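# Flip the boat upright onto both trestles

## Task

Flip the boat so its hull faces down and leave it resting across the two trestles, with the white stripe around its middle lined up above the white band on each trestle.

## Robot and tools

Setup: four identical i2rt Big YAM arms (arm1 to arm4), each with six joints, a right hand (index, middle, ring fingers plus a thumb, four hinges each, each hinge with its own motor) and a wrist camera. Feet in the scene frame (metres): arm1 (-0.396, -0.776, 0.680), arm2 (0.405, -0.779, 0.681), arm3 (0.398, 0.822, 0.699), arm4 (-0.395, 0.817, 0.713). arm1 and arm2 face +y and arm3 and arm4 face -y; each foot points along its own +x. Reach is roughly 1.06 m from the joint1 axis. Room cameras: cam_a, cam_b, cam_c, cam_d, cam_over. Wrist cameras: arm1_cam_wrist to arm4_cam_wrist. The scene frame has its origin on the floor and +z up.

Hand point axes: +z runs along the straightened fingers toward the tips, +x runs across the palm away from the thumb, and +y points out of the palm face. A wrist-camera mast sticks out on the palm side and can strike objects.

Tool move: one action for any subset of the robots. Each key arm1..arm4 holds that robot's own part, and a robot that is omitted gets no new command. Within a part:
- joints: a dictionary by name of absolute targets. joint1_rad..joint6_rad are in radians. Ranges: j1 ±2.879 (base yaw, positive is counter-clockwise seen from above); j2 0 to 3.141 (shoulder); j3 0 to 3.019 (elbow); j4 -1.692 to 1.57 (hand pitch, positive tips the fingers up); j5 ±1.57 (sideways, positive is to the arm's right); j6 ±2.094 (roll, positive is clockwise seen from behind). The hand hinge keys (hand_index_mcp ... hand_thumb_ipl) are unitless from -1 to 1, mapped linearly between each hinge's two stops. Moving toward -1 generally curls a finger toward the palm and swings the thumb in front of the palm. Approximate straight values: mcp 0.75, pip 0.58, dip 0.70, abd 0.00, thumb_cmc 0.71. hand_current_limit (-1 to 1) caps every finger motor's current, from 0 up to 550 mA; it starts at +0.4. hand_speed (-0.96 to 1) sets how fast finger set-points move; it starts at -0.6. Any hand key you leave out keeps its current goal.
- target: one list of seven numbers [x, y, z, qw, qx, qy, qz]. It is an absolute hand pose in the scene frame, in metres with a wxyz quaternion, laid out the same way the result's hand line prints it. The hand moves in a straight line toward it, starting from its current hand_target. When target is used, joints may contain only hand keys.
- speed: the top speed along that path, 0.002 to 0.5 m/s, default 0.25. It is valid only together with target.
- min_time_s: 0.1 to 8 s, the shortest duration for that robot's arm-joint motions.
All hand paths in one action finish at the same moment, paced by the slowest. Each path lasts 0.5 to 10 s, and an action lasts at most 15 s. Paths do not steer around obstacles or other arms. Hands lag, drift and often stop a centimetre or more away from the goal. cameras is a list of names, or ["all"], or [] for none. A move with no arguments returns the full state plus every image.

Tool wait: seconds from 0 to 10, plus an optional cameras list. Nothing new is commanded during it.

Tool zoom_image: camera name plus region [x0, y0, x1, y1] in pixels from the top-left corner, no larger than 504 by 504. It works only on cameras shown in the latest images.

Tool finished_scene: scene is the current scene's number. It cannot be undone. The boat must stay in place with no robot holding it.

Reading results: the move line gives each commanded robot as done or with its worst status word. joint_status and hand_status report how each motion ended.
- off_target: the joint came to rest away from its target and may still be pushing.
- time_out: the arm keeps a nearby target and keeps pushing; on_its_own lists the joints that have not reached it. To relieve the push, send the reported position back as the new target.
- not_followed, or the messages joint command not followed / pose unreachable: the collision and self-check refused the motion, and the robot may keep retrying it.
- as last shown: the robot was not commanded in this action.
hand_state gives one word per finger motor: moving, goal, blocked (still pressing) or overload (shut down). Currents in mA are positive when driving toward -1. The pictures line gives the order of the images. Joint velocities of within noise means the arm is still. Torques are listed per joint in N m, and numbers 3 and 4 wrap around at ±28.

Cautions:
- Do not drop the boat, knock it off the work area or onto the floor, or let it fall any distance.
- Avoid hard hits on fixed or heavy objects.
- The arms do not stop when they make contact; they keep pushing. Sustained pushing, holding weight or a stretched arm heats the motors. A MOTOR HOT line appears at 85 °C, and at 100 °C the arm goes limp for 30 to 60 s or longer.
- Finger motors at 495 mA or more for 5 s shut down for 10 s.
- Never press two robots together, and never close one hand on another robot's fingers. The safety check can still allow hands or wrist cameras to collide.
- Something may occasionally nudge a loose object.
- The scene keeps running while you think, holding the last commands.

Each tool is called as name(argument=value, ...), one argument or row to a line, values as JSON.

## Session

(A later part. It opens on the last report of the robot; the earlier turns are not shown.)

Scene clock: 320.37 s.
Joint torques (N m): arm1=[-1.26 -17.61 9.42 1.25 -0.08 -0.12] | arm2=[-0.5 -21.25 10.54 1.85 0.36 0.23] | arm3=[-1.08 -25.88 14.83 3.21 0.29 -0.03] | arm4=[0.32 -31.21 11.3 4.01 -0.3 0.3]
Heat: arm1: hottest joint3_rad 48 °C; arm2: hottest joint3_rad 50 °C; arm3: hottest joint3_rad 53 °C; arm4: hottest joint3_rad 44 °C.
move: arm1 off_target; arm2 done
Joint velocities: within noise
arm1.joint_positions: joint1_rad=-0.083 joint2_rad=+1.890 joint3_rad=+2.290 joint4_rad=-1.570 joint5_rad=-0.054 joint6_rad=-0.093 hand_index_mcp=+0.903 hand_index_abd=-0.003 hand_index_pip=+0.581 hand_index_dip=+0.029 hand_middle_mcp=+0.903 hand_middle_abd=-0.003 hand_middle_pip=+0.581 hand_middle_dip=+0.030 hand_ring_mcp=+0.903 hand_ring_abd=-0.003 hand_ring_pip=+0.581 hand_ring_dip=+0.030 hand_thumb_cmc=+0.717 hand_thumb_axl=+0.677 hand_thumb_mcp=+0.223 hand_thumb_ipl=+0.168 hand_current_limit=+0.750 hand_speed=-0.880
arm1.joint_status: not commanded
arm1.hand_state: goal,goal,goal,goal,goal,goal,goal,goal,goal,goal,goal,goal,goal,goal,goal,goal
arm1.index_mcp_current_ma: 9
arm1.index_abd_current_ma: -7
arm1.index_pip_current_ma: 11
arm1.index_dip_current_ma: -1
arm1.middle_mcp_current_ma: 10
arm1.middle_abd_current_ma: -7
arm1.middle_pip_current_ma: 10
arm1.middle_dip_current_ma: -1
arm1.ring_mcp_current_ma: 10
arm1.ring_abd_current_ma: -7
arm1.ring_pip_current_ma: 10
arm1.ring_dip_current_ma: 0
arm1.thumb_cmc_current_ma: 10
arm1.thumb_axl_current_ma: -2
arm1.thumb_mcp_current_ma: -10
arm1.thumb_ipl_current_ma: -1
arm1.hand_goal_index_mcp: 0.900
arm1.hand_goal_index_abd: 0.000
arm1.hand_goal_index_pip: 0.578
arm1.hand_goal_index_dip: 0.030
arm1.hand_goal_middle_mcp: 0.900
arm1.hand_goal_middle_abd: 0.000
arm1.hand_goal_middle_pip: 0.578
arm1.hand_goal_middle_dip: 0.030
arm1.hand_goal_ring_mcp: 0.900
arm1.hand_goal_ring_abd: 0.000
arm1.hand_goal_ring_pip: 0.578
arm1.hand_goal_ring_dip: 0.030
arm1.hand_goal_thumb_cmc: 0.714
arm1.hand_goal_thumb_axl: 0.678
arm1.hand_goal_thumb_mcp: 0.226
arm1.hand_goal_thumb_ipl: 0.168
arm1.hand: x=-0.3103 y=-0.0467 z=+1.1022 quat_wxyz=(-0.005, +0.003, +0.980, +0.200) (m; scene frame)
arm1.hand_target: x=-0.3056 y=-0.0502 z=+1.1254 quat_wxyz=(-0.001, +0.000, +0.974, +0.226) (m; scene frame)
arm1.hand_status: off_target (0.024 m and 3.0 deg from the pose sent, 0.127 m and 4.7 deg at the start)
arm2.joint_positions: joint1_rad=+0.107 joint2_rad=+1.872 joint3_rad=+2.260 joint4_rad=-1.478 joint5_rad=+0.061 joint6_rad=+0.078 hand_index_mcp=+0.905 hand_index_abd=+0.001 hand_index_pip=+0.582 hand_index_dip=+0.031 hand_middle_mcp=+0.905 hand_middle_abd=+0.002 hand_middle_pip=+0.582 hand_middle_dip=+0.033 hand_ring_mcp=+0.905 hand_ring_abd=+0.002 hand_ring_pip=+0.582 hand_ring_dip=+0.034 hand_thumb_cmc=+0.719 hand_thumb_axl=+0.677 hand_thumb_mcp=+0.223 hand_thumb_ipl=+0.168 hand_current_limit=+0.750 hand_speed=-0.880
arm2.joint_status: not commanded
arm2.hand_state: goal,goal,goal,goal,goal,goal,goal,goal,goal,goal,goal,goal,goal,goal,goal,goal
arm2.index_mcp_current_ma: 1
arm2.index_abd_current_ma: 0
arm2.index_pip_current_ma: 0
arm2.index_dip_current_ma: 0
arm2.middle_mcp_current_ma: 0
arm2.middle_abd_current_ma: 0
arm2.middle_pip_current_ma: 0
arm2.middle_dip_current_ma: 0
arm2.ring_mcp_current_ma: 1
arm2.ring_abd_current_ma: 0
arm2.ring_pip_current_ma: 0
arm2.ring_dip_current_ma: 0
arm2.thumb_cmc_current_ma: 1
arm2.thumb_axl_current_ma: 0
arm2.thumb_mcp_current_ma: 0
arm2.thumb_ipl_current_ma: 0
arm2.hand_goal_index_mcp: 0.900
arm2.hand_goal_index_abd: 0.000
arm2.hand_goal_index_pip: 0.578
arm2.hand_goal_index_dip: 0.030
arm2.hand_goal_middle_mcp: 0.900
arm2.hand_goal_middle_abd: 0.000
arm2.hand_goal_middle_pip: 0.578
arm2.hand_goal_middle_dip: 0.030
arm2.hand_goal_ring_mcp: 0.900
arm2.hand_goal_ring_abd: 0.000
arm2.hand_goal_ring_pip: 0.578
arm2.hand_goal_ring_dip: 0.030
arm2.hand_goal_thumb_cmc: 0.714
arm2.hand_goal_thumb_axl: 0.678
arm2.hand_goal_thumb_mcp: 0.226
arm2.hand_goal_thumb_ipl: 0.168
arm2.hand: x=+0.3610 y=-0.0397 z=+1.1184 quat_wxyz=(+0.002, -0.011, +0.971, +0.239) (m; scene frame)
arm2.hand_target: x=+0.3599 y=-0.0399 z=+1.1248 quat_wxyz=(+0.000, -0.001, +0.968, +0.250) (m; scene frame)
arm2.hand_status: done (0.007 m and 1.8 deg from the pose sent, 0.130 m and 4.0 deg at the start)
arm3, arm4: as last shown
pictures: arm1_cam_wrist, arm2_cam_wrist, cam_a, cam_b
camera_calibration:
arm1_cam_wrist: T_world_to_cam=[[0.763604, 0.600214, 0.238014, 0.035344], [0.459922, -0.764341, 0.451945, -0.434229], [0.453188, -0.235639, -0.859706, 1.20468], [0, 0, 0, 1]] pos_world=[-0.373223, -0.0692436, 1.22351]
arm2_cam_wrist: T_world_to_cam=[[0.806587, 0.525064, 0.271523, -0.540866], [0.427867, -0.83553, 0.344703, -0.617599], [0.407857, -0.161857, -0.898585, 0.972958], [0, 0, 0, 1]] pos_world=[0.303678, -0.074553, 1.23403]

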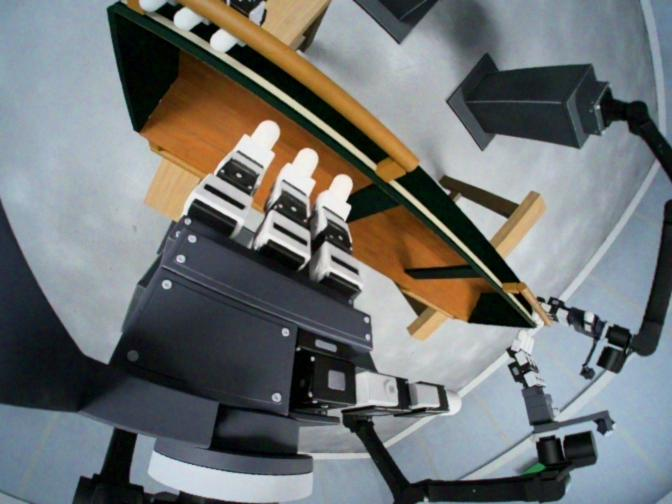

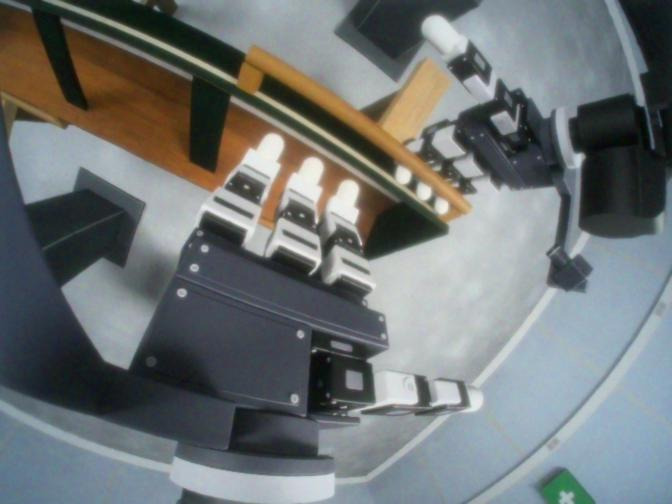

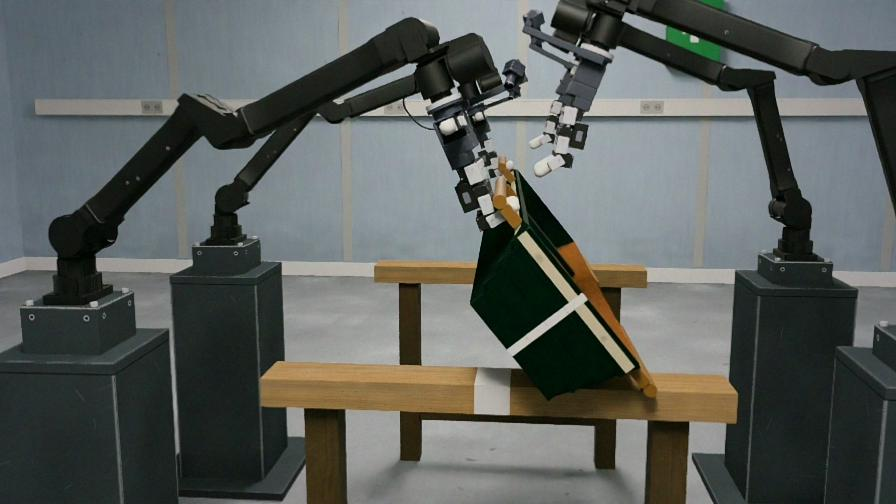

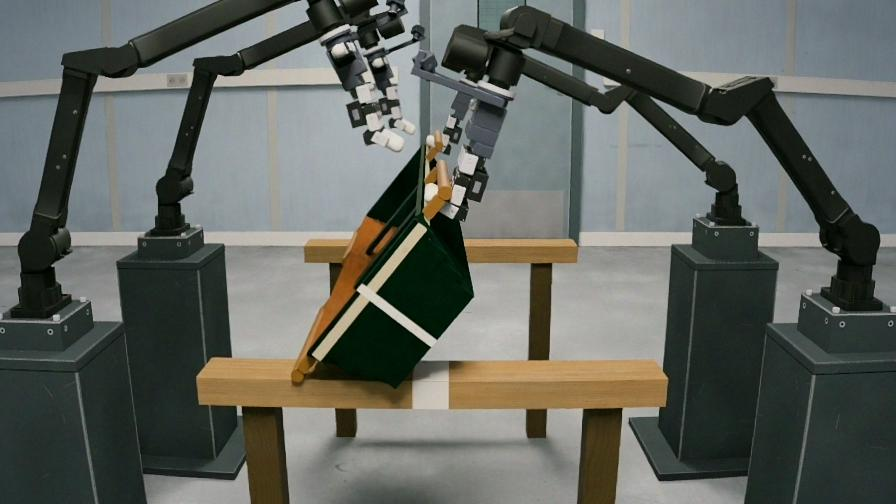

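move(
  arm1={"target": [-0.305, -0.25, 1.17, 0, 0, 0.9744, 0.2250], "speed": 0.15},
  arm2={"target": [0.36, -0.25, 1.17, 0, 0, 0.9681, 0.2504], "speed": 0.15},
)

move(
  arm3={"target": [0.462, 0.065, 1.060, 0.2419, 0.9703, 0, 0], "speed": 0.06},
  arm4={"target": [-0.538, 0.025, 1.060, 0.2419, 0.9703, 0, 0], "speed": 0.06},
  cameras=["arm3_cam_wrist", "arm4_cam_wrist", "cam_a", "cam_b", "cam_d"],
)

Scene clock: 326.50 s.
Joint torques (N m): arm1=[-1.26 -8.82 9.55 -0.16 -0.11 -0.19] | arm2=[0.44 -10.64 10.55 0.42 0.36 0.19] | arm3=[-0.79 -26.05 14.69 3.23 0.28 -0.06] | arm4=[0.21 -31.03 11.25 4.23 -0.29 0.33]
Heat: arm1: hottest joint3_rad 48 °C; arm2: hottest joint3_rad 50 °C; arm3: hottest joint3_rad 53 °C; arm4: hottest joint3_rad 44 °C.
move: arm1 done; arm2 done
Joint velocities: within noise
arm1.joint_positions: joint1_rad=-0.146 joint2_rad=+1.348 joint3_rad=+1.774 joint4_rad=-1.541 joint5_rad=-0.070 joint6_rad=-0.144 hand_index_mcp=+0.902 hand_index_abd=-0.003 hand_index_pip=+0.581 hand_index_dip=+0.029 hand_middle_mcp=+0.903 hand_middle_abd=-0.003 hand_middle_pip=+0.581 hand_middle_dip=+0.030 hand_ring_mcp=+0.903 hand_ring_abd=-0.003 hand_ring_pip=+0.581 hand_ring_dip=+0.030 hand_thumb_cmc=+0.717 hand_thumb_axl=+0.677 hand_thumb_mcp=+0.223 hand_thumb_ipl=+0.168 hand_current_limit=+0.750 hand_speed=-0.880
arm1.joint_status: not commanded
arm1.hand_state: goal,goal,goal,goal,goal,goal,goal,goal,goal,goal,goal,goal,goal,goal,goal,goal
arm1.index_mcp_current_ma: 8
arm1.index_abd_current_ma: -7
arm1.index_pip_current_ma: 10
arm1.index_dip_current_ma: -1
arm1.middle_mcp_current_ma: 9
arm1.middle_abd_current_ma: -7
arm1.middle_pip_current_ma: 10
arm1.middle_dip_current_ma: -1
arm1.ring_mcp_current_ma: 9
arm1.ring_abd_current_ma: -7
arm1.ring_pip_current_ma: 9
arm1.ring_dip_current_ma: 0
arm1.thumb_cmc_current_ma: 10
arm1.thumb_axl_current_ma: -2
arm1.thumb_mcp_current_ma: -10
arm1.thumb_ipl_current_ma: -1
arm1.hand_goal_index_mcp: 0.900
arm1.hand_goal_index_abd: 0.000
arm1.hand_goal_index_pip: 0.578
arm1.hand_goal_index_dip: 0.030
arm1.hand_goal_middle_mcp: 0.900
arm1.hand_goal_middle_abd: 0.000
arm1.hand_goal_middle_pip: 0.578
arm1.hand_goal_middle_dip: 0.030
arm1.hand_goal_ring_mcp: 0.900
arm1.hand_goal_ring_abd: 0.000
arm1.hand_goal_ring_pip: 0.578
arm1.hand_goal_ring_dip: 0.030
arm1.hand_goal_thumb_cmc: 0.714
arm1.hand_goal_thumb_axl: 0.678
arm1.hand_goal_thumb_mcp: 0.226
arm1.hand_goal_thumb_ipl: 0.168
arm1.hand: x=-0.3053 y=-0.2431 z=+1.1676 quat_wxyz=(+0.003, +0.006, +0.974, +0.228) (m; scene frame)
arm1.hand_target: x=-0.3039 y=-0.2501 z=+1.1697 quat_wxyz=(+0.003, +0.001, +0.975, +0.224) (m; scene frame)
arm1.hand_status: done (0.007 m and 0.8 deg from the pose sent, 0.214 m and 3.0 deg at the start)
arm2.joint_positions: joint1_rad=+0.165 joint2_rad=+1.310 joint3_rad=+1.722 joint4_rad=-1.462 joint5_rad=+0.096 joint6_rad=+0.140 hand_index_mcp=+0.905 hand_index_abd=+0.001 hand_index_pip=+0.582 hand_index_dip=+0.031 hand_middle_mcp=+0.904 hand_middle_abd=+0.002 hand_middle_pip=+0.581 hand_middle_dip=+0.033 hand_ring_mcp=+0.904 hand_ring_abd=+0.002 hand_ring_pip=+0.581 hand_ring_dip=+0.034 hand_thumb_cmc=+0.719 hand_thumb_axl=+0.677 hand_thumb_mcp=+0.223 hand_thumb_ipl=+0.168 hand_current_limit=+0.750 hand_speed=-0.880
arm2.joint_status: not commanded
arm2.hand_state: goal,goal,goal,goal,goal,goal,goal,goal,goal,goal,goal,goal,goal,goal,goal,goal
arm2.index_mcp_current_ma: 1
arm2.index_abd_current_ma: 0
arm2.index_pip_current_ma: 0
arm2.index_dip_current_ma: 0
arm2.middle_mcp_current_ma: 0
arm2.middle_abd_current_ma: 0
arm2.middle_pip_current_ma: 0
arm2.middle_dip_current_ma: 0
arm2.ring_mcp_current_ma: 0
arm2.ring_abd_current_ma: 0
arm2.ring_pip_current_ma: 0
arm2.ring_dip_current_ma: 0
arm2.thumb_cmc_current_ma: 1
arm2.thumb_axl_current_ma: 0
arm2.thumb_mcp_current_ma: 0
arm2.thumb_ipl_current_ma: 0
arm2.hand_goal_index_mcp: 0.900
arm2.hand_goal_index_abd: 0.000
arm2.hand_goal_index_pip: 0.578
arm2.hand_goal_index_dip: 0.030
arm2.hand_goal_middle_mcp: 0.900
arm2.hand_goal_middle_abd: 0.000
arm2.hand_goal_middle_pip: 0.578
arm2.hand_goal_middle_dip: 0.030
arm2.hand_goal_ring_mcp: 0.900
arm2.hand_goal_ring_abd: 0.000
arm2.hand_goal_ring_pip: 0.578
arm2.hand_goal_ring_dip: 0.030
arm2.hand_goal_thumb_cmc: 0.714
arm2.hand_goal_thumb_axl: 0.678
arm2.hand_goal_thumb_mcp: 0.226
arm2.hand_goal_thumb_ipl: 0.168
arm2.hand: x=+0.3660 y=-0.2467 z=+1.1772 quat_wxyz=(+0.001, -0.004, +0.965, +0.261) (m; scene frame)
arm2.hand_target: x=+0.3603 y=-0.2501 z=+1.1700 quat_wxyz=(+0.000, +0.000, +0.968, +0.250) (m; scene frame)
arm2.hand_status: done (0.010 m and 1.3 deg from the pose sent, 0.217 m and 1.8 deg at the start)
arm3, arm4: as last shown
pictures: none

Scene clock: 328.77 s.
Joint torques (N m): arm1=[-1.14 -8.76 9.54 -0.13 -0.09 -0.19] | arm2=[0.32 -10.81 10.48 0.5 0.38 0.2] | arm3=[0.26 -24.06 12.14 2.8 0.54 0.13] | arm4=[0.56 -29.8 9.96 2.3 -0.6 0.12]
Heat: arm1: hottest joint3_rad 47 °C; arm2: hottest joint3_rad 50 °C; arm3: hottest joint3_rad 53 °C; arm4: hottest joint3_rad 44 °C.
move: arm3 off_target; arm4 off_target
Joint velocities: within noise
arm1, arm2: as last shown
arm1.joint_positions: joint1_rad=-0.146 joint2_rad=+1.348 joint3_rad=+1.774 joint4_rad=-1.541 joint5_rad=-0.074 joint6_rad=-0.144 hand_index_mcp=+0.902 hand_index_abd=-0.003 hand_index_pip=+0.581 hand_index_dip=+0.029 hand_middle_mcp=+0.903 hand_middle_abd=-0.003 hand_middle_pip=+0.581 hand_middle_dip=+0.030 hand_ring_mcp=+0.903 hand_ring_abd=-0.003 hand_ring_pip=+0.581 hand_ring_dip=+0.030 hand_thumb_cmc=+0.717 hand_thumb_axl=+0.677 hand_thumb_mcp=+0.223 hand_thumb_ipl=+0.168 hand_current_limit=+0.750 hand_speed=-0.880
arm1.hand: x=-0.3059 y=-0.2430 z=+1.1676 quat_wxyz=(+0.001, +0.006, +0.974, +0.228) (m; scene frame)
arm1.hand_target: x=-0.3043 y=-0.2501 z=+1.1697 quat_wxyz=(+0.002, +0.001, +0.974, +0.224) (m; scene frame)
arm3.joint_positions: joint1_rad=+0.136 joint2_rad=+1.946 joint3_rad=+1.984 joint4_rad=-1.297 joint5_rad=+0.051 joint6_rad=+0.113 hand_index_mcp=+0.777 hand_index_abd=-0.005 hand_index_pip=+0.585 hand_index_dip=-0.769 hand_middle_mcp=+0.775 hand_middle_abd=-0.003 hand_middle_pip=+0.582 hand_middle_dip=-0.789 hand_ring_mcp=+0.773 hand_ring_abd=+0.002 hand_ring_pip=+0.576 hand_ring_dip=-0.796 hand_thumb_cmc=+0.719 hand_thumb_axl=+0.677 hand_thumb_mcp=+0.223 hand_thumb_ipl=+0.168 hand_current_limit=+0.750 hand_speed=-0.600
arm3.joint_status: not commanded
arm3.hand_state: blocked,goal,goal,blocked,blocked,goal,goal,goal,goal,goal,goal,goal,goal,goal,goal,goal
arm3.index_mcp_current_ma: 16
arm3.index_abd_current_ma: -1
arm3.index_pip_current_ma: 3
arm3.index_dip_current_ma: 25
arm3.middle_mcp_current_ma: 14
arm3.middle_abd_current_ma: 0
arm3.middle_pip_current_ma: 2
arm3.middle_dip_current_ma: 4
arm3.ring_mcp_current_ma: 12
arm3.ring_abd_current_ma: 0
arm3.ring_pip_current_ma: 0
arm3.ring_dip_current_ma: 1
arm3.thumb_cmc_current_ma: 1
arm3.thumb_axl_current_ma: 0
arm3.thumb_mcp_current_ma: -1
arm3.thumb_ipl_current_ma: 0
arm3.hand_goal_index_mcp: 0.754
arm3.hand_goal_index_abd: 0.000
arm3.hand_goal_index_pip: 0.576
arm3.hand_goal_index_dip: -0.800
arm3.hand_goal_middle_mcp: 0.754
arm3.hand_goal_middle_abd: 0.000
arm3.hand_goal_middle_pip: 0.576
arm3.hand_goal_middle_dip: -0.800
arm3.hand_goal_ring_mcp: 0.754
arm3.hand_goal_ring_abd: 0.000
arm3.hand_goal_ring_pip: 0.576
arm3.hand_goal_ring_dip: -0.800
arm3.hand_goal_thumb_cmc: 0.714
arm3.hand_goal_thumb_axl: 0.678
arm3.hand_goal_thumb_mcp: 0.226
arm3.hand_goal_thumb_ipl: 0.168
arm3.hand: x=+0.4642 y=+0.0673 z=+0.9700 quat_wxyz=(+0.162, +0.987, +0.010, -0.006) (m; scene frame)
arm3.hand_target: x=+0.4613 y=+0.0703 z=+1.0582 quat_wxyz=(+0.241, +0.971, +0.000, +0.000) (m; scene frame)
arm3.hand_status: off_target (0.090 m and 9.4 deg from the pose sent, 0.095 m and 8.5 deg at the start)
arm4.joint_positions: joint1_rad=-0.216 joint2_rad=+2.059 joint3_rad=+2.138 joint4_rad=-1.312 joint5_rad=-0.078 joint6_rad=-0.175 hand_index_mcp=+0.740 hand_index_abd=+0.010 hand_index_pip=+0.584 hand_index_dip=-0.775 hand_middle_mcp=+0.777 hand_middle_abd=+0.002 hand_middle_pip=+0.582 hand_middle_dip=-0.795 hand_ring_mcp=+0.812 hand_ring_abd=+0.003 hand_ring_pip=+0.580 hand_ring_dip=-0.802 hand_thumb_cmc=+0.720 hand_thumb_axl=+0.677 hand_thumb_mcp=+0.223 hand_thumb_ipl=+0.168 hand_current_limit=+0.750 hand_speed=-0.600
arm4.joint_status: not commanded
arm4.hand_state: goal,goal,goal,blocked,blocked,goal,goal,goal,blocked,goal,goal,goal,goal,goal,goal,goal
arm4.index_mcp_current_ma: -5
arm4.index_abd_current_ma: 2
arm4.index_pip_current_ma: 1
arm4.index_dip_current_ma: 13
arm4.middle_mcp_current_ma: 12
arm4.middle_abd_current_ma: 0
arm4.middle_pip_current_ma: 1
arm4.middle_dip_current_ma: 1
arm4.ring_mcp_current_ma: 67
arm4.ring_abd_current_ma: 0
arm4.ring_pip_current_ma: 0
arm4.ring_dip_current_ma: 0
arm4.thumb_cmc_current_ma: 1
arm4.thumb_axl_current_ma: 0
arm4.thumb_mcp_current_ma: 0
arm4.thumb_ipl_current_ma: 0
arm4.hand_goal_index_mcp: 0.754
arm4.hand_goal_index_abd: 0.000
arm4.hand_goal_index_pip: 0.576
arm4.hand_goal_index_dip: -0.800
arm4.hand_goal_middle_mcp: 0.754
arm4.hand_goal_middle_abd: 0.000
arm4.hand_goal_middle_pip: 0.576
arm4.hand_goal_middle_dip: -0.800
arm4.hand_goal_ring_mcp: 0.754
arm4.hand_goal_ring_abd: 0.000
arm4.hand_goal_ring_pip: 0.576
arm4.hand_goal_ring_dip: -0.800
arm4.hand_goal_thumb_cmc: 0.714
arm4.hand_goal_thumb_axl: 0.678
arm4.hand_goal_thumb_mcp: 0.226
arm4.hand_goal_thumb_ipl: 0.168
arm4.hand: x=-0.5459 y=+0.0260 z=+0.9703 quat_wxyz=(+0.172, +0.985, -0.004, +0.006) (m; scene frame)
arm4.hand_target: x=-0.5374 y=+0.0291 z=+1.0587 quat_wxyz=(+0.242, +0.970, +0.001, +0.000) (m; scene frame)
arm4.hand_status: off_target (0.090 m and 8.3 deg from the pose sent, 0.091 m and 4.0 deg at the start; pose on its path clipped on 3 of 68 steps)
pictures: arm3_cam_wrist, arm4_cam_wrist, cam_a, cam_b, cam_d
camera_calibration:
arm3_cam_wrist: T_world_to_cam=[[-0.757764, -0.626772, 0.181523, 0.255689], [-0.467197, 0.715334, 0.519639, -0.37849], [-0.455545, 0.308956, -0.83488, 1.12206], [0, 0, 0, 1]] pos_world=[0.528072, 0.0843373, 1.08705]
arm4_cam_wrist: T_world_to_cam=[[-0.785024, -0.581723, 0.212923, -0.586475], [-0.417665, 0.750885, 0.511593, -0.793262], [-0.457486, 0.312682, -0.832428, 0.673795], [0, 0, 0, 1]] pos_world=[-0.483463, 0.0437982, 1.09159]

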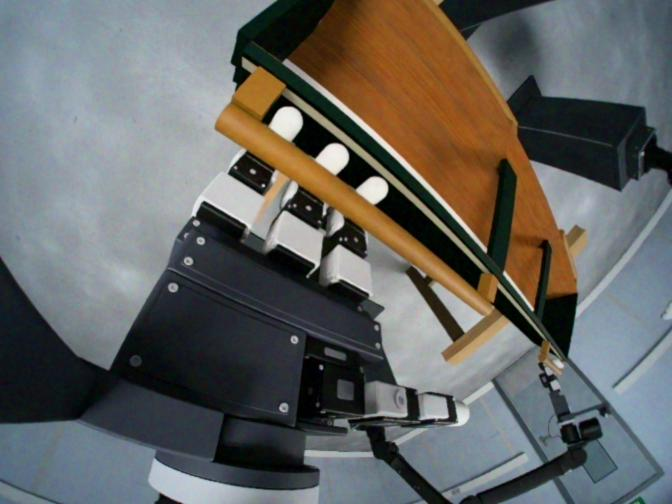

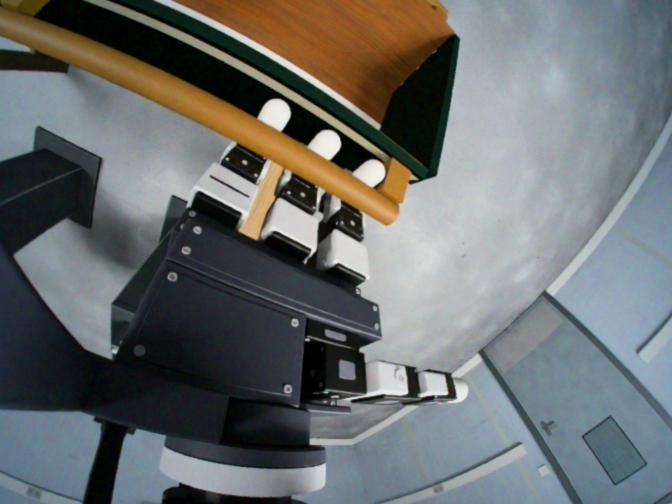

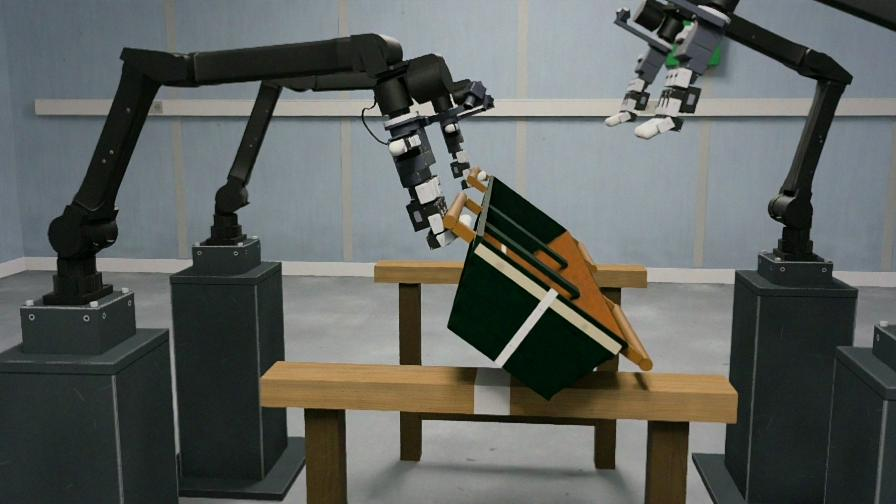

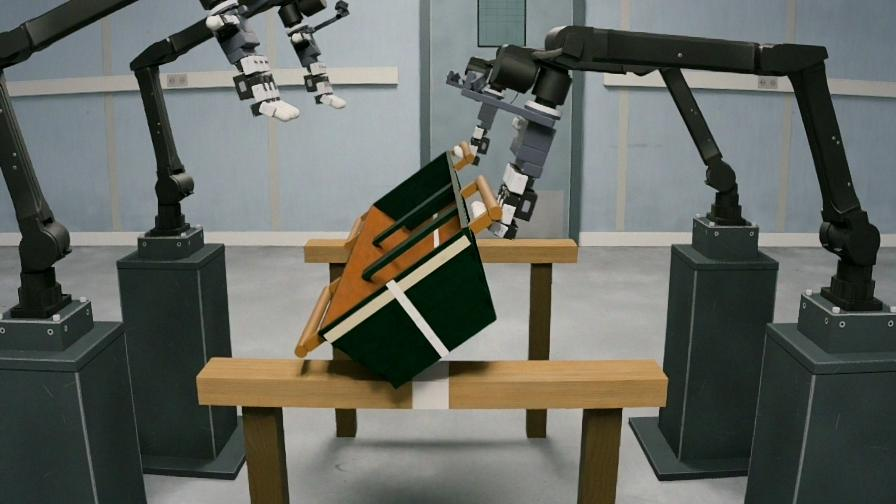

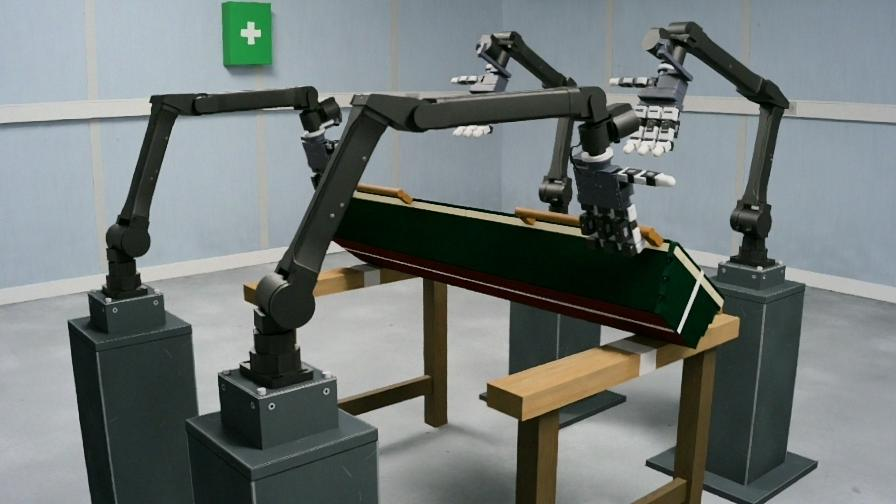

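move(
  arm3={"target": [0.462, 0.132, 1.000, 0.2924, 0.9563, 0, 0], "speed": 0.06},
  arm4={"target": [-0.538, 0.092, 1.000, 0.2924, 0.9563, 0, 0], "speed": 0.06},
  cameras=["cam_a", "cam_b", "cam_d"],
)

Scene clock: 332.47 s.
Joint torques (N m): arm1=[-1.14 -8.82 9.55 -0.14 -0.09 -0.18] | arm2=[0.21 -10.58 10.66 0.47 0.33 0.23] | arm3=[0.32 -20.6 12.49 3.62 0.91 0.11] | arm4=[0.32 -24.64 9.87 2.74 -1.09 0.12]
Heat: arm1: hottest joint3_rad 47 °C; arm2: hottest joint3_rad 50 °C; arm3: hottest joint3_rad 53 °C; arm4: hottest joint3_rad 44 °C.
move: arm3 off_target; arm4 off_target
Joint velocities: within noise
arm1, arm2: as last shown
arm3.joint_positions: joint1_rad=+0.155 joint2_rad=+1.703 joint3_rad=+1.454 joint4_rad=-0.916 joint5_rad=+0.067 joint6_rad=+0.127 hand_index_mcp=+0.777 hand_index_abd=-0.005 hand_index_pip=+0.584 hand_index_dip=-0.769 hand_middle_mcp=+0.775 hand_middle_abd=-0.003 hand_middle_pip=+0.582 hand_middle_dip=-0.786 hand_ring_mcp=+0.773 hand_ring_abd=+0.001 hand_ring_pip=+0.578 hand_ring_dip=-0.796 hand_thumb_cmc=+0.719 hand_thumb_axl=+0.677 hand_thumb_mcp=+0.223 hand_thumb_ipl=+0.168 hand_current_limit=+0.750 hand_speed=-0.600
arm3.joint_status: not commanded
arm3.hand_state: blocked,goal,goal,blocked,blocked,goal,goal,goal,goal,goal,goal,goal,goal,goal,goal,goal
arm3.index_mcp_current_ma: 16
arm3.index_abd_current_ma: -1
arm3.index_pip_current_ma: 2
arm3.index_dip_current_ma: 25
arm3.middle_mcp_current_ma: 14
arm3.middle_abd_current_ma: 0
arm3.middle_pip_current_ma: 2
arm3.middle_dip_current_ma: 6
arm3.ring_mcp_current_ma: 12
arm3.ring_abd_current_ma: 0
arm3.ring_pip_current_ma: 0
arm3.ring_dip_current_ma: 1
arm3.thumb_cmc_current_ma: 1
arm3.thumb_axl_current_ma: 0
arm3.thumb_mcp_current_ma: -1
arm3.thumb_ipl_current_ma: 0
arm3.hand_goal_index_mcp: 0.754
arm3.hand_goal_index_abd: 0.000
arm3.hand_goal_index_pip: 0.576
arm3.hand_goal_index_dip: -0.800
arm3.hand_goal_middle_mcp: 0.754
arm3.hand_goal_middle_abd: 0.000
arm3.hand_goal_middle_pip: 0.576
arm3.hand_goal_middle_dip: -0.800
arm3.hand_goal_ring_mcp: 0.754
arm3.hand_goal_ring_abd: 0.000
arm3.hand_goal_ring_pip: 0.576
arm3.hand_goal_ring_dip: -0.800
arm3.hand_goal_thumb_cmc: 0.714
arm3.hand_goal_thumb_axl: 0.678
arm3.hand_goal_thumb_mcp: 0.226
arm3.hand_goal_thumb_ipl: 0.168
arm3.hand: x=+0.4626 y=+0.1447 z=+0.9154 quat_wxyz=(+0.209, +0.978, +0.010, -0.004) (m; scene frame)
arm3.hand_target: x=+0.4611 y=+0.1370 z=+0.9992 quat_wxyz=(+0.292, +0.956, -0.001, +0.001) (m; scene frame)
arm3.hand_status: off_target (0.086 m and 10.0 deg from the pose sent, 0.071 m and 15.4 deg at the start)
arm4.joint_positions: joint1_rad=-0.246 joint2_rad=+1.804 joint3_rad=+1.563 joint4_rad=-0.896 joint5_rad=-0.100 joint6_rad=-0.192 hand_index_mcp=+0.738 hand_index_abd=+0.011 hand_index_pip=+0.585 hand_index_dip=-0.769 hand_middle_mcp=+0.777 hand_middle_abd=+0.002 hand_middle_pip=+0.582 hand_middle_dip=-0.796 hand_ring_mcp=+0.812 hand_ring_abd=+0.006 hand_ring_pip=+0.580 hand_ring_dip=-0.802 hand_thumb_cmc=+0.720 hand_thumb_axl=+0.677 hand_thumb_mcp=+0.223 hand_thumb_ipl=+0.168 hand_current_limit=+0.750 hand_speed=-0.600
arm4.joint_status: not commanded
arm4.hand_state: goal,goal,goal,blocked,blocked,goal,goal,goal,blocked,goal,goal,goal,goal,goal,goal,goal
arm4.index_mcp_current_ma: -6
arm4.index_abd_current_ma: 2
arm4.index_pip_current_ma: 2
arm4.index_dip_current_ma: 19
arm4.middle_mcp_current_ma: 12
arm4.middle_abd_current_ma: 0
arm4.middle_pip_current_ma: 1
arm4.middle_dip_current_ma: 0
arm4.ring_mcp_current_ma: 68
arm4.ring_abd_current_ma: 1
arm4.ring_pip_current_ma: 0
arm4.ring_dip_current_ma: 0
arm4.thumb_cmc_current_ma: 1
arm4.thumb_axl_current_ma: 0
arm4.thumb_mcp_current_ma: 0
arm4.thumb_ipl_current_ma: 0
arm4.hand_goal_index_mcp: 0.754
arm4.hand_goal_index_abd: 0.000
arm4.hand_goal_index_pip: 0.576
arm4.hand_goal_index_dip: -0.800
arm4.hand_goal_middle_mcp: 0.754
arm4.hand_goal_middle_abd: 0.000
arm4.hand_goal_middle_pip: 0.576
arm4.hand_goal_middle_dip: -0.800
arm4.hand_goal_ring_mcp: 0.754
arm4.hand_goal_ring_abd: 0.000
arm4.hand_goal_ring_pip: 0.576
arm4.hand_goal_ring_dip: -0.800
arm4.hand_goal_thumb_cmc: 0.714
arm4.hand_goal_thumb_axl: 0.678
arm4.hand_goal_thumb_mcp: 0.226
arm4.hand_goal_thumb_ipl: 0.168
arm4.hand: x=-0.5478 y=+0.1032 z=+0.9161 quat_wxyz=(+0.219, +0.976, -0.006, +0.002) (m; scene frame)
arm4.hand_target: x=-0.5374 y=+0.0959 z=+0.9987 quat_wxyz=(+0.292, +0.956, +0.000, +0.001) (m; scene frame)
arm4.hand_status: off_target (0.085 m and 8.7 deg from the pose sent, 0.073 m and 14.3 deg at the start)
pictures: cam_a, cam_b, cam_d

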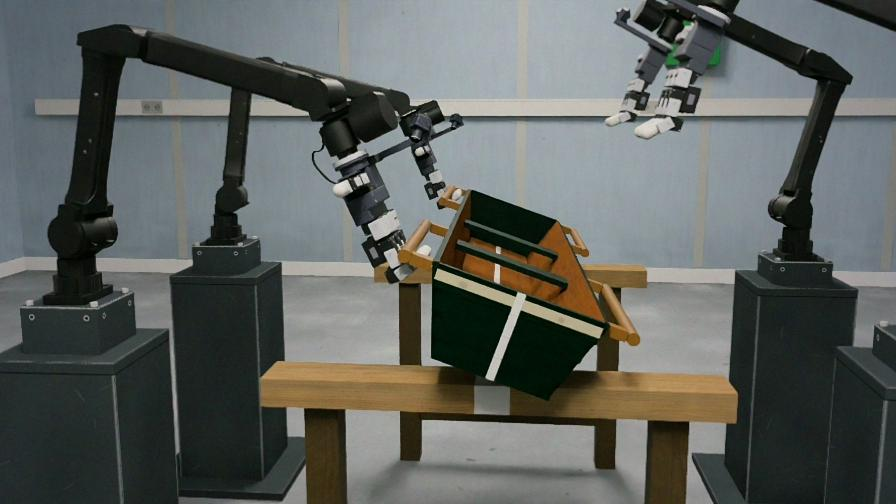

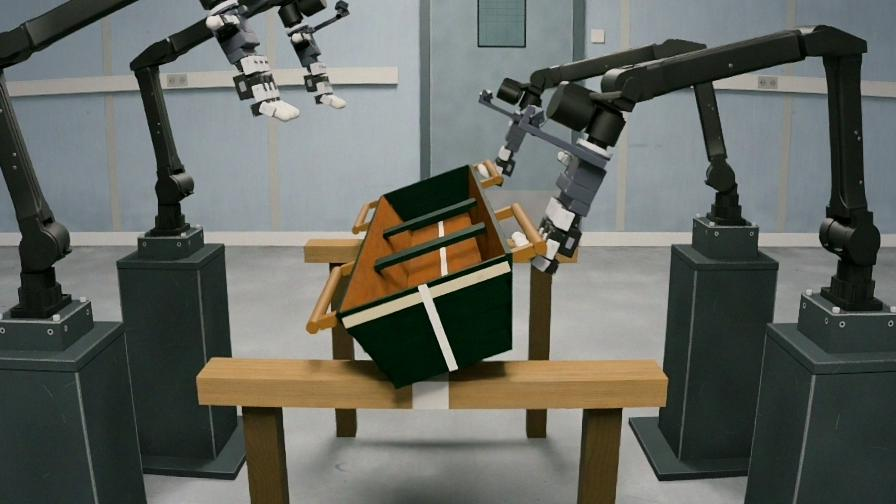

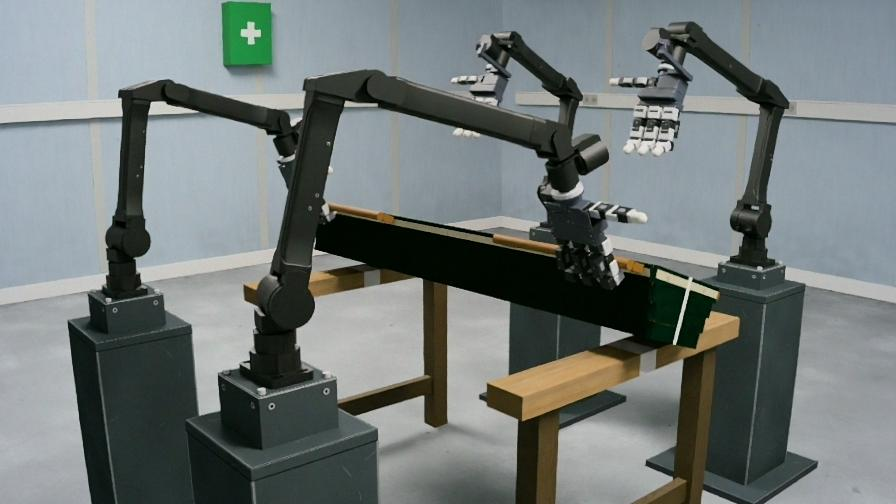

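move(
  arm3={"target": [0.462, 0.170, 0.940, 0.3090, 0.9511, 0, 0], "speed": 0.06},
  arm4={"target": [-0.538, 0.130, 0.940, 0.3090, 0.9511, 0, 0], "speed": 0.06},
  cameras=["cam_a", "cam_b"],
)

move(
  arm3={"target": [0.462, 0.190, 0.895, 0.3090, 0.9511, 0, 0], "speed": 0.05},
  arm4={"target": [-0.538, 0.148, 0.895, 0.3090, 0.9511, 0, 0], "speed": 0.05},
  cameras=["arm3_cam_wrist", "arm4_cam_wrist", "cam_a", "cam_b", "cam_over"],
)

Scene clock: 336.27 s.
Joint torques (N m): arm1=[-1.26 -8.76 9.52 -0.13 -0.09 -0.18] | arm2=[0.67 -10.93 10.59 0.55 0.39 0.21] | arm3=[-0.44 -18.73 12.08 3.64 0.98 0.09] | arm4=[0.32 -22.59 9.51 2.82 -1.2 0.16]
Heat: arm1: hottest joint3_rad 46 °C; arm2: hottest joint3_rad 49 °C; arm3: hottest joint3_rad 53 °C; arm4: hottest joint3_rad 44 °C.
move: arm3 off_target; arm4 off_target
Joint velocities: within noise
arm1, arm2: as last shown
arm3.joint_positions: joint1_rad=+0.169 joint2_rad=+1.630 joint3_rad=+1.193 joint4_rad=-0.692 joint5_rad=+0.077 joint6_rad=+0.138 hand_index_mcp=+0.777 hand_index_abd=-0.005 hand_index_pip=+0.585 hand_index_dip=-0.768 hand_middle_mcp=+0.775 hand_middle_abd=-0.003 hand_middle_pip=+0.585 hand_middle_dip=-0.785 hand_ring_mcp=+0.773 hand_ring_abd=+0.001 hand_ring_pip=+0.580 hand_ring_dip=-0.796 hand_thumb_cmc=+0.719 hand_thumb_axl=+0.677 hand_thumb_mcp=+0.223 hand_thumb_ipl=+0.168 hand_current_limit=+0.750 hand_speed=-0.600
arm3.joint_status: not commanded
arm3.hand_state: blocked,goal,goal,blocked,blocked,goal,goal,goal,goal,goal,goal,goal,goal,goal,goal,goal
arm3.index_mcp_current_ma: 16
arm3.index_abd_current_ma: -1
arm3.index_pip_current_ma: 3
arm3.index_dip_current_ma: 26
arm3.middle_mcp_current_ma: 14
arm3.middle_abd_current_ma: 0
arm3.middle_pip_current_ma: 3
arm3.middle_dip_current_ma: 6
arm3.ring_mcp_current_ma: 12
arm3.ring_abd_current_ma: 0
arm3.ring_pip_current_ma: 1
arm3.ring_dip_current_ma: 1
arm3.thumb_cmc_current_ma: 1
arm3.thumb_axl_current_ma: 0
arm3.thumb_mcp_current_ma: -1
arm3.thumb_ipl_current_ma: 0
arm3.hand_goal_index_mcp: 0.754
arm3.hand_goal_index_abd: 0.000
arm3.hand_goal_index_pip: 0.576
arm3.hand_goal_index_dip: -0.800
arm3.hand_goal_middle_mcp: 0.754
arm3.hand_goal_middle_abd: 0.000
arm3.hand_goal_middle_pip: 0.576
arm3.hand_goal_middle_dip: -0.800
arm3.hand_goal_ring_mcp: 0.754
arm3.hand_goal_ring_abd: 0.000
arm3.hand_goal_ring_pip: 0.576
arm3.hand_goal_ring_dip: -0.800
arm3.hand_goal_thumb_cmc: 0.714
arm3.hand_goal_thumb_axl: 0.678
arm3.hand_goal_thumb_mcp: 0.226
arm3.hand_goal_thumb_ipl: 0.168
arm3.hand: x=+0.4618 y=+0.1890 z=+0.8614 quat_wxyz=(+0.227, +0.974, +0.010, -0.004) (m; scene frame)
arm3.hand_target: x=+0.4613 y=+0.1745 z=+0.9395 quat_wxyz=(+0.308, +0.951, -0.002, +0.001) (m; scene frame)
arm3.hand_status: off_target (0.081 m and 9.9 deg from the pose sent, 0.035 m and 12.0 deg at the start)
arm4.joint_positions: joint1_rad=-0.265 joint2_rad=+1.735 joint3_rad=+1.297 joint4_rad=-0.664 joint5_rad=-0.111 joint6_rad=-0.203 hand_index_mcp=+0.738 hand_index_abd=+0.015 hand_index_pip=+0.588 hand_index_dip=-0.766 hand_middle_mcp=+0.777 hand_middle_abd=+0.002 hand_middle_pip=+0.582 hand_middle_dip=-0.796 hand_ring_mcp=+0.814 hand_ring_abd=+0.006 hand_ring_pip=+0.580 hand_ring_dip=-0.802 hand_thumb_cmc=+0.720 hand_thumb_axl=+0.677 hand_thumb_mcp=+0.223 hand_thumb_ipl=+0.168 hand_current_limit=+0.750 hand_speed=-0.600
arm4.joint_status: not commanded
arm4.hand_state: goal,goal,goal,blocked,blocked,goal,goal,goal,blocked,goal,goal,goal,goal,goal,goal,goal
arm4.index_mcp_current_ma: -6
arm4.index_abd_current_ma: 4
arm4.index_pip_current_ma: 3
arm4.index_dip_current_ma: 22
arm4.middle_mcp_current_ma: 12
arm4.middle_abd_current_ma: 0
arm4.middle_pip_current_ma: 1
arm4.middle_dip_current_ma: 0
arm4.ring_mcp_current_ma: 73
arm4.ring_abd_current_ma: 1
arm4.ring_pip_current_ma: 0
arm4.ring_dip_current_ma: 0
arm4.thumb_cmc_current_ma: 1
arm4.thumb_axl_current_ma: 0
arm4.thumb_mcp_current_ma: 0
arm4.thumb_ipl_current_ma: 0
arm4.hand_goal_index_mcp: 0.754
arm4.hand_goal_index_abd: 0.000
arm4.hand_goal_index_pip: 0.576
arm4.hand_goal_index_dip: -0.800
arm4.hand_goal_middle_mcp: 0.754
arm4.hand_goal_middle_abd: 0.000
arm4.hand_goal_middle_pip: 0.576
arm4.hand_goal_middle_dip: -0.800
arm4.hand_goal_ring_mcp: 0.754
arm4.hand_goal_ring_abd: 0.000
arm4.hand_goal_ring_pip: 0.576
arm4.hand_goal_ring_dip: -0.800
arm4.hand_goal_thumb_cmc: 0.714
arm4.hand_goal_thumb_axl: 0.678
arm4.hand_goal_thumb_mcp: 0.226
arm4.hand_goal_thumb_ipl: 0.168
arm4.hand: x=-0.5482 y=+0.1477 z=+0.8619 quat_wxyz=(+0.237, +0.971, -0.008, +0.000) (m; scene frame)
arm4.hand_target: x=-0.5378 y=+0.1337 z=+0.9389 quat_wxyz=(+0.308, +0.951, +0.000, +0.000) (m; scene frame)
arm4.hand_status: off_target (0.081 m and 8.6 deg from the pose sent, 0.037 m and 10.7 deg at the start)
pictures: cam_a, cam_b

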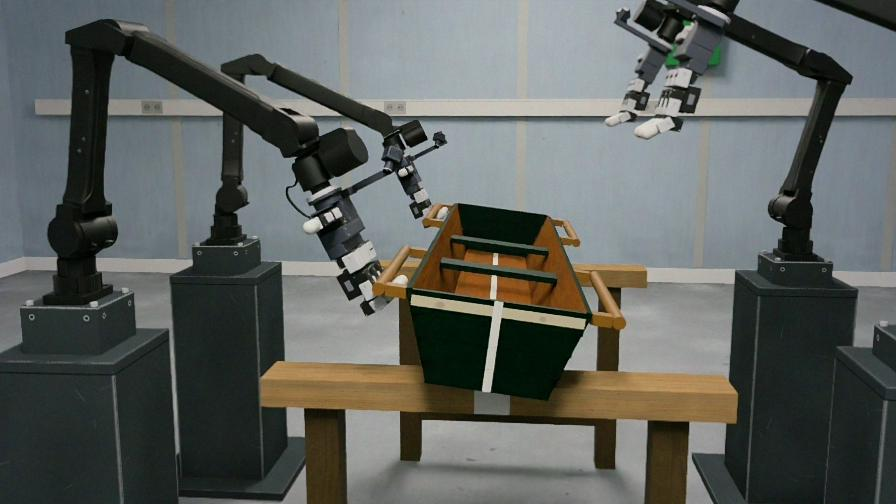

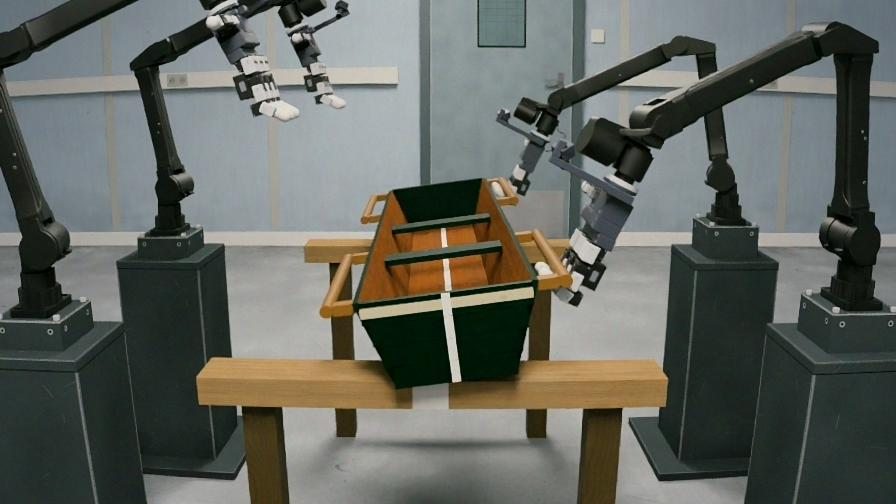

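Scene clock: 337.80 s.
Joint torques (N m): arm1=[-1.14 -8.82 9.52 -0.14 -0.09 -0.19] | arm2=[0.09 -10.81 10.52 0.49 0.38 0.23] | arm3=[0.56 -17.26 10.8 3.52 1.01 0.11] | arm4=[0.62 -21.83 9.02 2.97 -1.25 0.17]
Heat: arm1: hottest joint3_rad 46 °C; arm2: hottest joint3_rad 49 °C; arm3: hottest joint3_rad 53 °C; arm4: hottest joint3_rad 44 °C.
move: arm3 off_target; arm4 off_target
Joint velocities: within noise
arm1, arm2: as last shown
arm3.joint_positions: joint1_rad=+0.176 joint2_rad=+1.624 joint3_rad=+1.072 joint4_rad=-0.560 joint5_rad=+0.082 joint6_rad=+0.142 hand_index_mcp=+0.777 hand_index_abd=-0.005 hand_index_pip=+0.585 hand_index_dip=-0.768 hand_middle_mcp=+0.775 hand_middle_abd=-0.003 hand_middle_pip=+0.583 hand_middle_dip=-0.785 hand_ring_mcp=+0.773 hand_ring_abd=+0.001 hand_ring_pip=+0.581 hand_ring_dip=-0.796 hand_thumb_cmc=+0.719 hand_thumb_axl=+0.677 hand_thumb_mcp=+0.223 hand_thumb_ipl=+0.168 hand_current_limit=+0.750 hand_speed=-0.600
arm3.joint_status: not commanded
arm3.hand_state: blocked,goal,goal,blocked,blocked,goal,goal,goal,goal,goal,goal,goal,goal,goal,goal,goal
arm3.index_mcp_current_ma: 16
arm3.index_abd_current_ma: -1
arm3.index_pip_current_ma: 3
arm3.index_dip_current_ma: 26
arm3.middle_mcp_current_ma: 14
arm3.middle_abd_current_ma: 0
arm3.middle_pip_current_ma: 2
arm3.middle_dip_current_ma: 7
arm3.ring_mcp_current_ma: 12
arm3.ring_abd_current_ma: 0
arm3.ring_pip_current_ma: 1
arm3.ring_dip_current_ma: 1
arm3.thumb_cmc_current_ma: 1
arm3.thumb_axl_current_ma: 0
arm3.thumb_mcp_current_ma: -1
arm3.thumb_ipl_current_ma: 0
arm3.hand_goal_index_mcp: 0.754
arm3.hand_goal_index_abd: 0.000
arm3.hand_goal_index_pip: 0.576
arm3.hand_goal_index_dip: -0.800
arm3.hand_goal_middle_mcp: 0.754
arm3.hand_goal_middle_abd: 0.000
arm3.hand_goal_middle_pip: 0.576
arm3.hand_goal_middle_dip: -0.800
arm3.hand_goal_ring_mcp: 0.754
arm3.hand_goal_ring_abd: 0.000
arm3.hand_goal_ring_pip: 0.576
arm3.hand_goal_ring_dip: -0.800
arm3.hand_goal_thumb_cmc: 0.714
arm3.hand_goal_thumb_axl: 0.678
arm3.hand_goal_thumb_mcp: 0.226
arm3.hand_goal_thumb_ipl: 0.168
arm3.hand: x=+0.4611 y=+0.2087 z=+0.8266 quat_wxyz=(+0.235, +0.972, +0.010, -0.004) (m; scene frame)
arm3.hand_target: x=+0.4612 y=+0.1930 z=+0.8946 quat_wxyz=(+0.309, +0.951, -0.001, +0.001) (m; scene frame)
arm3.hand_status: off_target (0.071 m and 8.9 deg from the pose sent, 0.034 m and 9.9 deg at the start)
arm4.joint_positions: joint1_rad=-0.274 joint2_rad=+1.731 joint3_rad=+1.181 joint4_rad=-0.538 joint5_rad=-0.115 joint6_rad=-0.209 hand_index_mcp=+0.737 hand_index_abd=+0.020 hand_index_pip=+0.588 hand_index_dip=-0.761 hand_middle_mcp=+0.777 hand_middle_abd=+0.002 hand_middle_pip=+0.582 hand_middle_dip=-0.796 hand_ring_mcp=+0.814 hand_ring_abd=+0.006 hand_ring_pip=+0.580 hand_ring_dip=-0.802 hand_thumb_cmc=+0.720 hand_thumb_axl=+0.677 hand_thumb_mcp=+0.223 hand_thumb_ipl=+0.168 hand_current_limit=+0.750 hand_speed=-0.600
arm4.joint_status: not commanded
arm4.hand_state: goal,goal,goal,blocked,blocked,goal,goal,goal,blocked,goal,goal,goal,goal,goal,goal,goal
arm4.index_mcp_current_ma: -7
arm4.index_abd_current_ma: 6
arm4.index_pip_current_ma: 3
arm4.index_dip_current_ma: 29
arm4.middle_mcp_current_ma: 12
arm4.middle_abd_current_ma: 0
arm4.middle_pip_current_ma: 1
arm4.middle_dip_current_ma: 0
arm4.ring_mcp_current_ma: 73
arm4.ring_abd_current_ma: 1
arm4.ring_pip_current_ma: 0
arm4.ring_dip_current_ma: 0
arm4.thumb_cmc_current_ma: 1
arm4.thumb_axl_current_ma: 0
arm4.thumb_mcp_current_ma: 0
arm4.thumb_ipl_current_ma: 0
arm4.hand_goal_index_mcp: 0.754
arm4.hand_goal_index_abd: 0.000
arm4.hand_goal_index_pip: 0.576
arm4.hand_goal_index_dip: -0.800
arm4.hand_goal_middle_mcp: 0.754
arm4.hand_goal_middle_abd: 0.000
arm4.hand_goal_middle_pip: 0.576
arm4.hand_goal_middle_dip: -0.800
arm4.hand_goal_ring_mcp: 0.754
arm4.hand_goal_ring_abd: 0.000
arm4.hand_goal_ring_pip: 0.576
arm4.hand_goal_ring_dip: -0.800
arm4.hand_goal_thumb_cmc: 0.714
arm4.hand_goal_thumb_axl: 0.678
arm4.hand_goal_thumb_mcp: 0.226
arm4.hand_goal_thumb_ipl: 0.168
arm4.hand: x=-0.5477 y=+0.1674 z=+0.8272 quat_wxyz=(+0.244, +0.970, -0.008, -0.001) (m; scene frame)
arm4.hand_target: x=-0.5375 y=+0.1507 z=+0.8944 quat_wxyz=(+0.309, +0.951, +0.001, +0.001) (m; scene frame)
arm4.hand_status: off_target (0.071 m and 7.8 deg from the pose sent, 0.035 m and 8.6 deg at the start)
pictures: arm3_cam_wrist, arm4_cam_wrist, cam_a, cam_b, cam_over
camera_calibration:
arm3_cam_wrist: T_world_to_cam=[[-0.75791, -0.594815, 0.267894, 0.289954], [-0.471901, 0.783431, 0.404408, -0.323463], [-0.450425, 0.180086, -0.874464, 1.0145], [0, 0, 0, 1]] pos_world=[0.524071, 0.243183, 0.940275]
arm4_cam_wrist: T_world_to_cam=[[-0.788191, -0.534263, 0.305478, -0.561409], [-0.402585, 0.823029, 0.400684, -0.7391], [-0.465489, 0.192835, -0.863791, 0.551245], [0, 0, 0, 1]] pos_world=[-0.48345, 0.202061, 0.943805]

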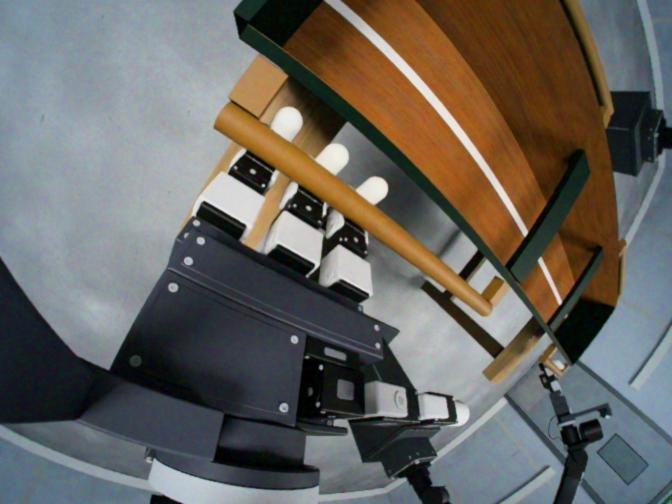

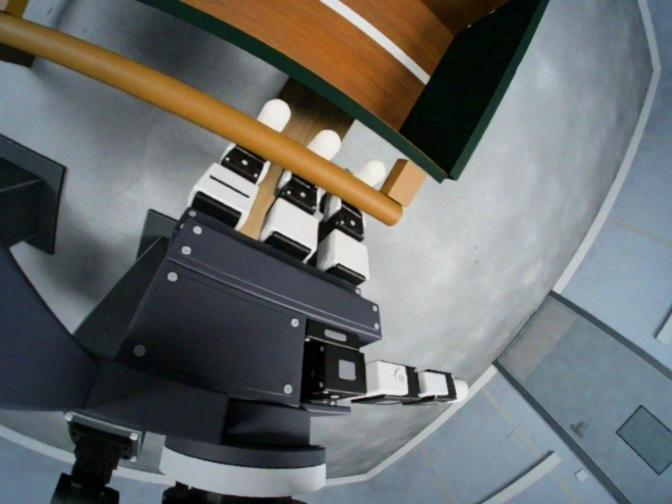

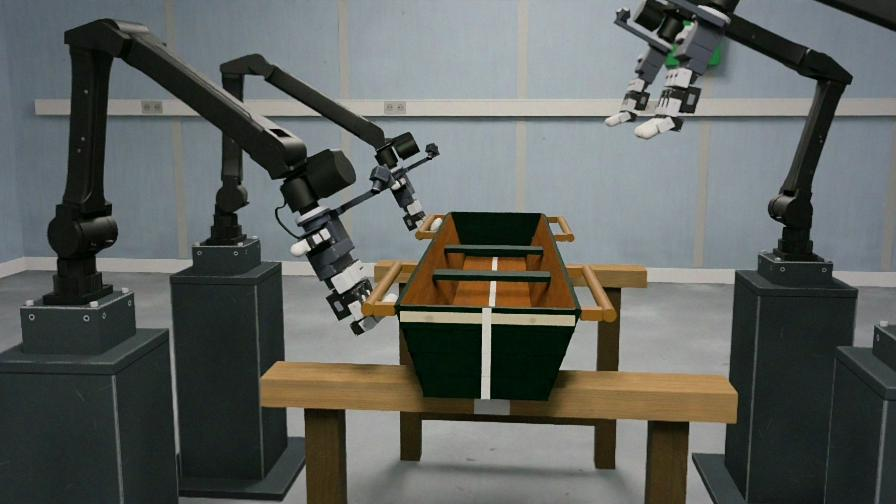

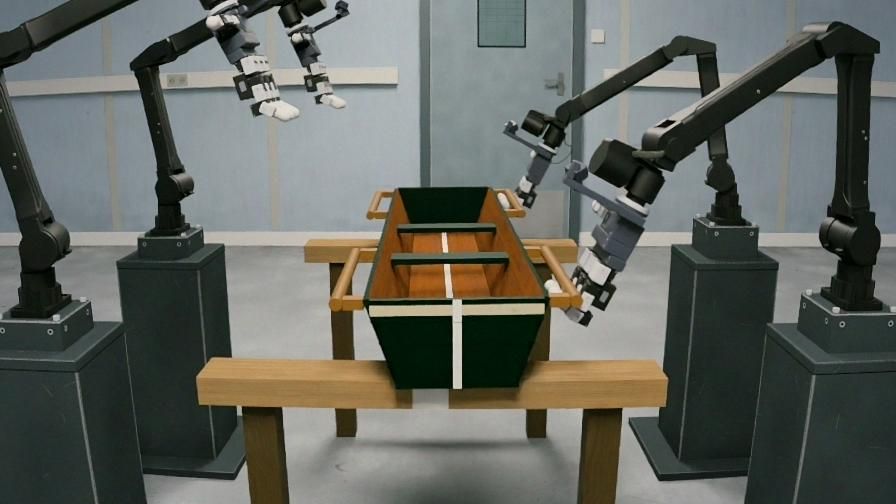

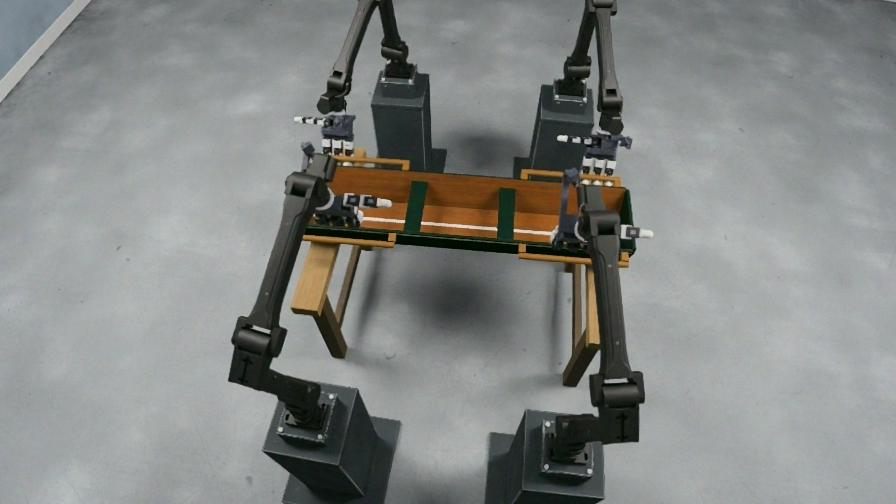

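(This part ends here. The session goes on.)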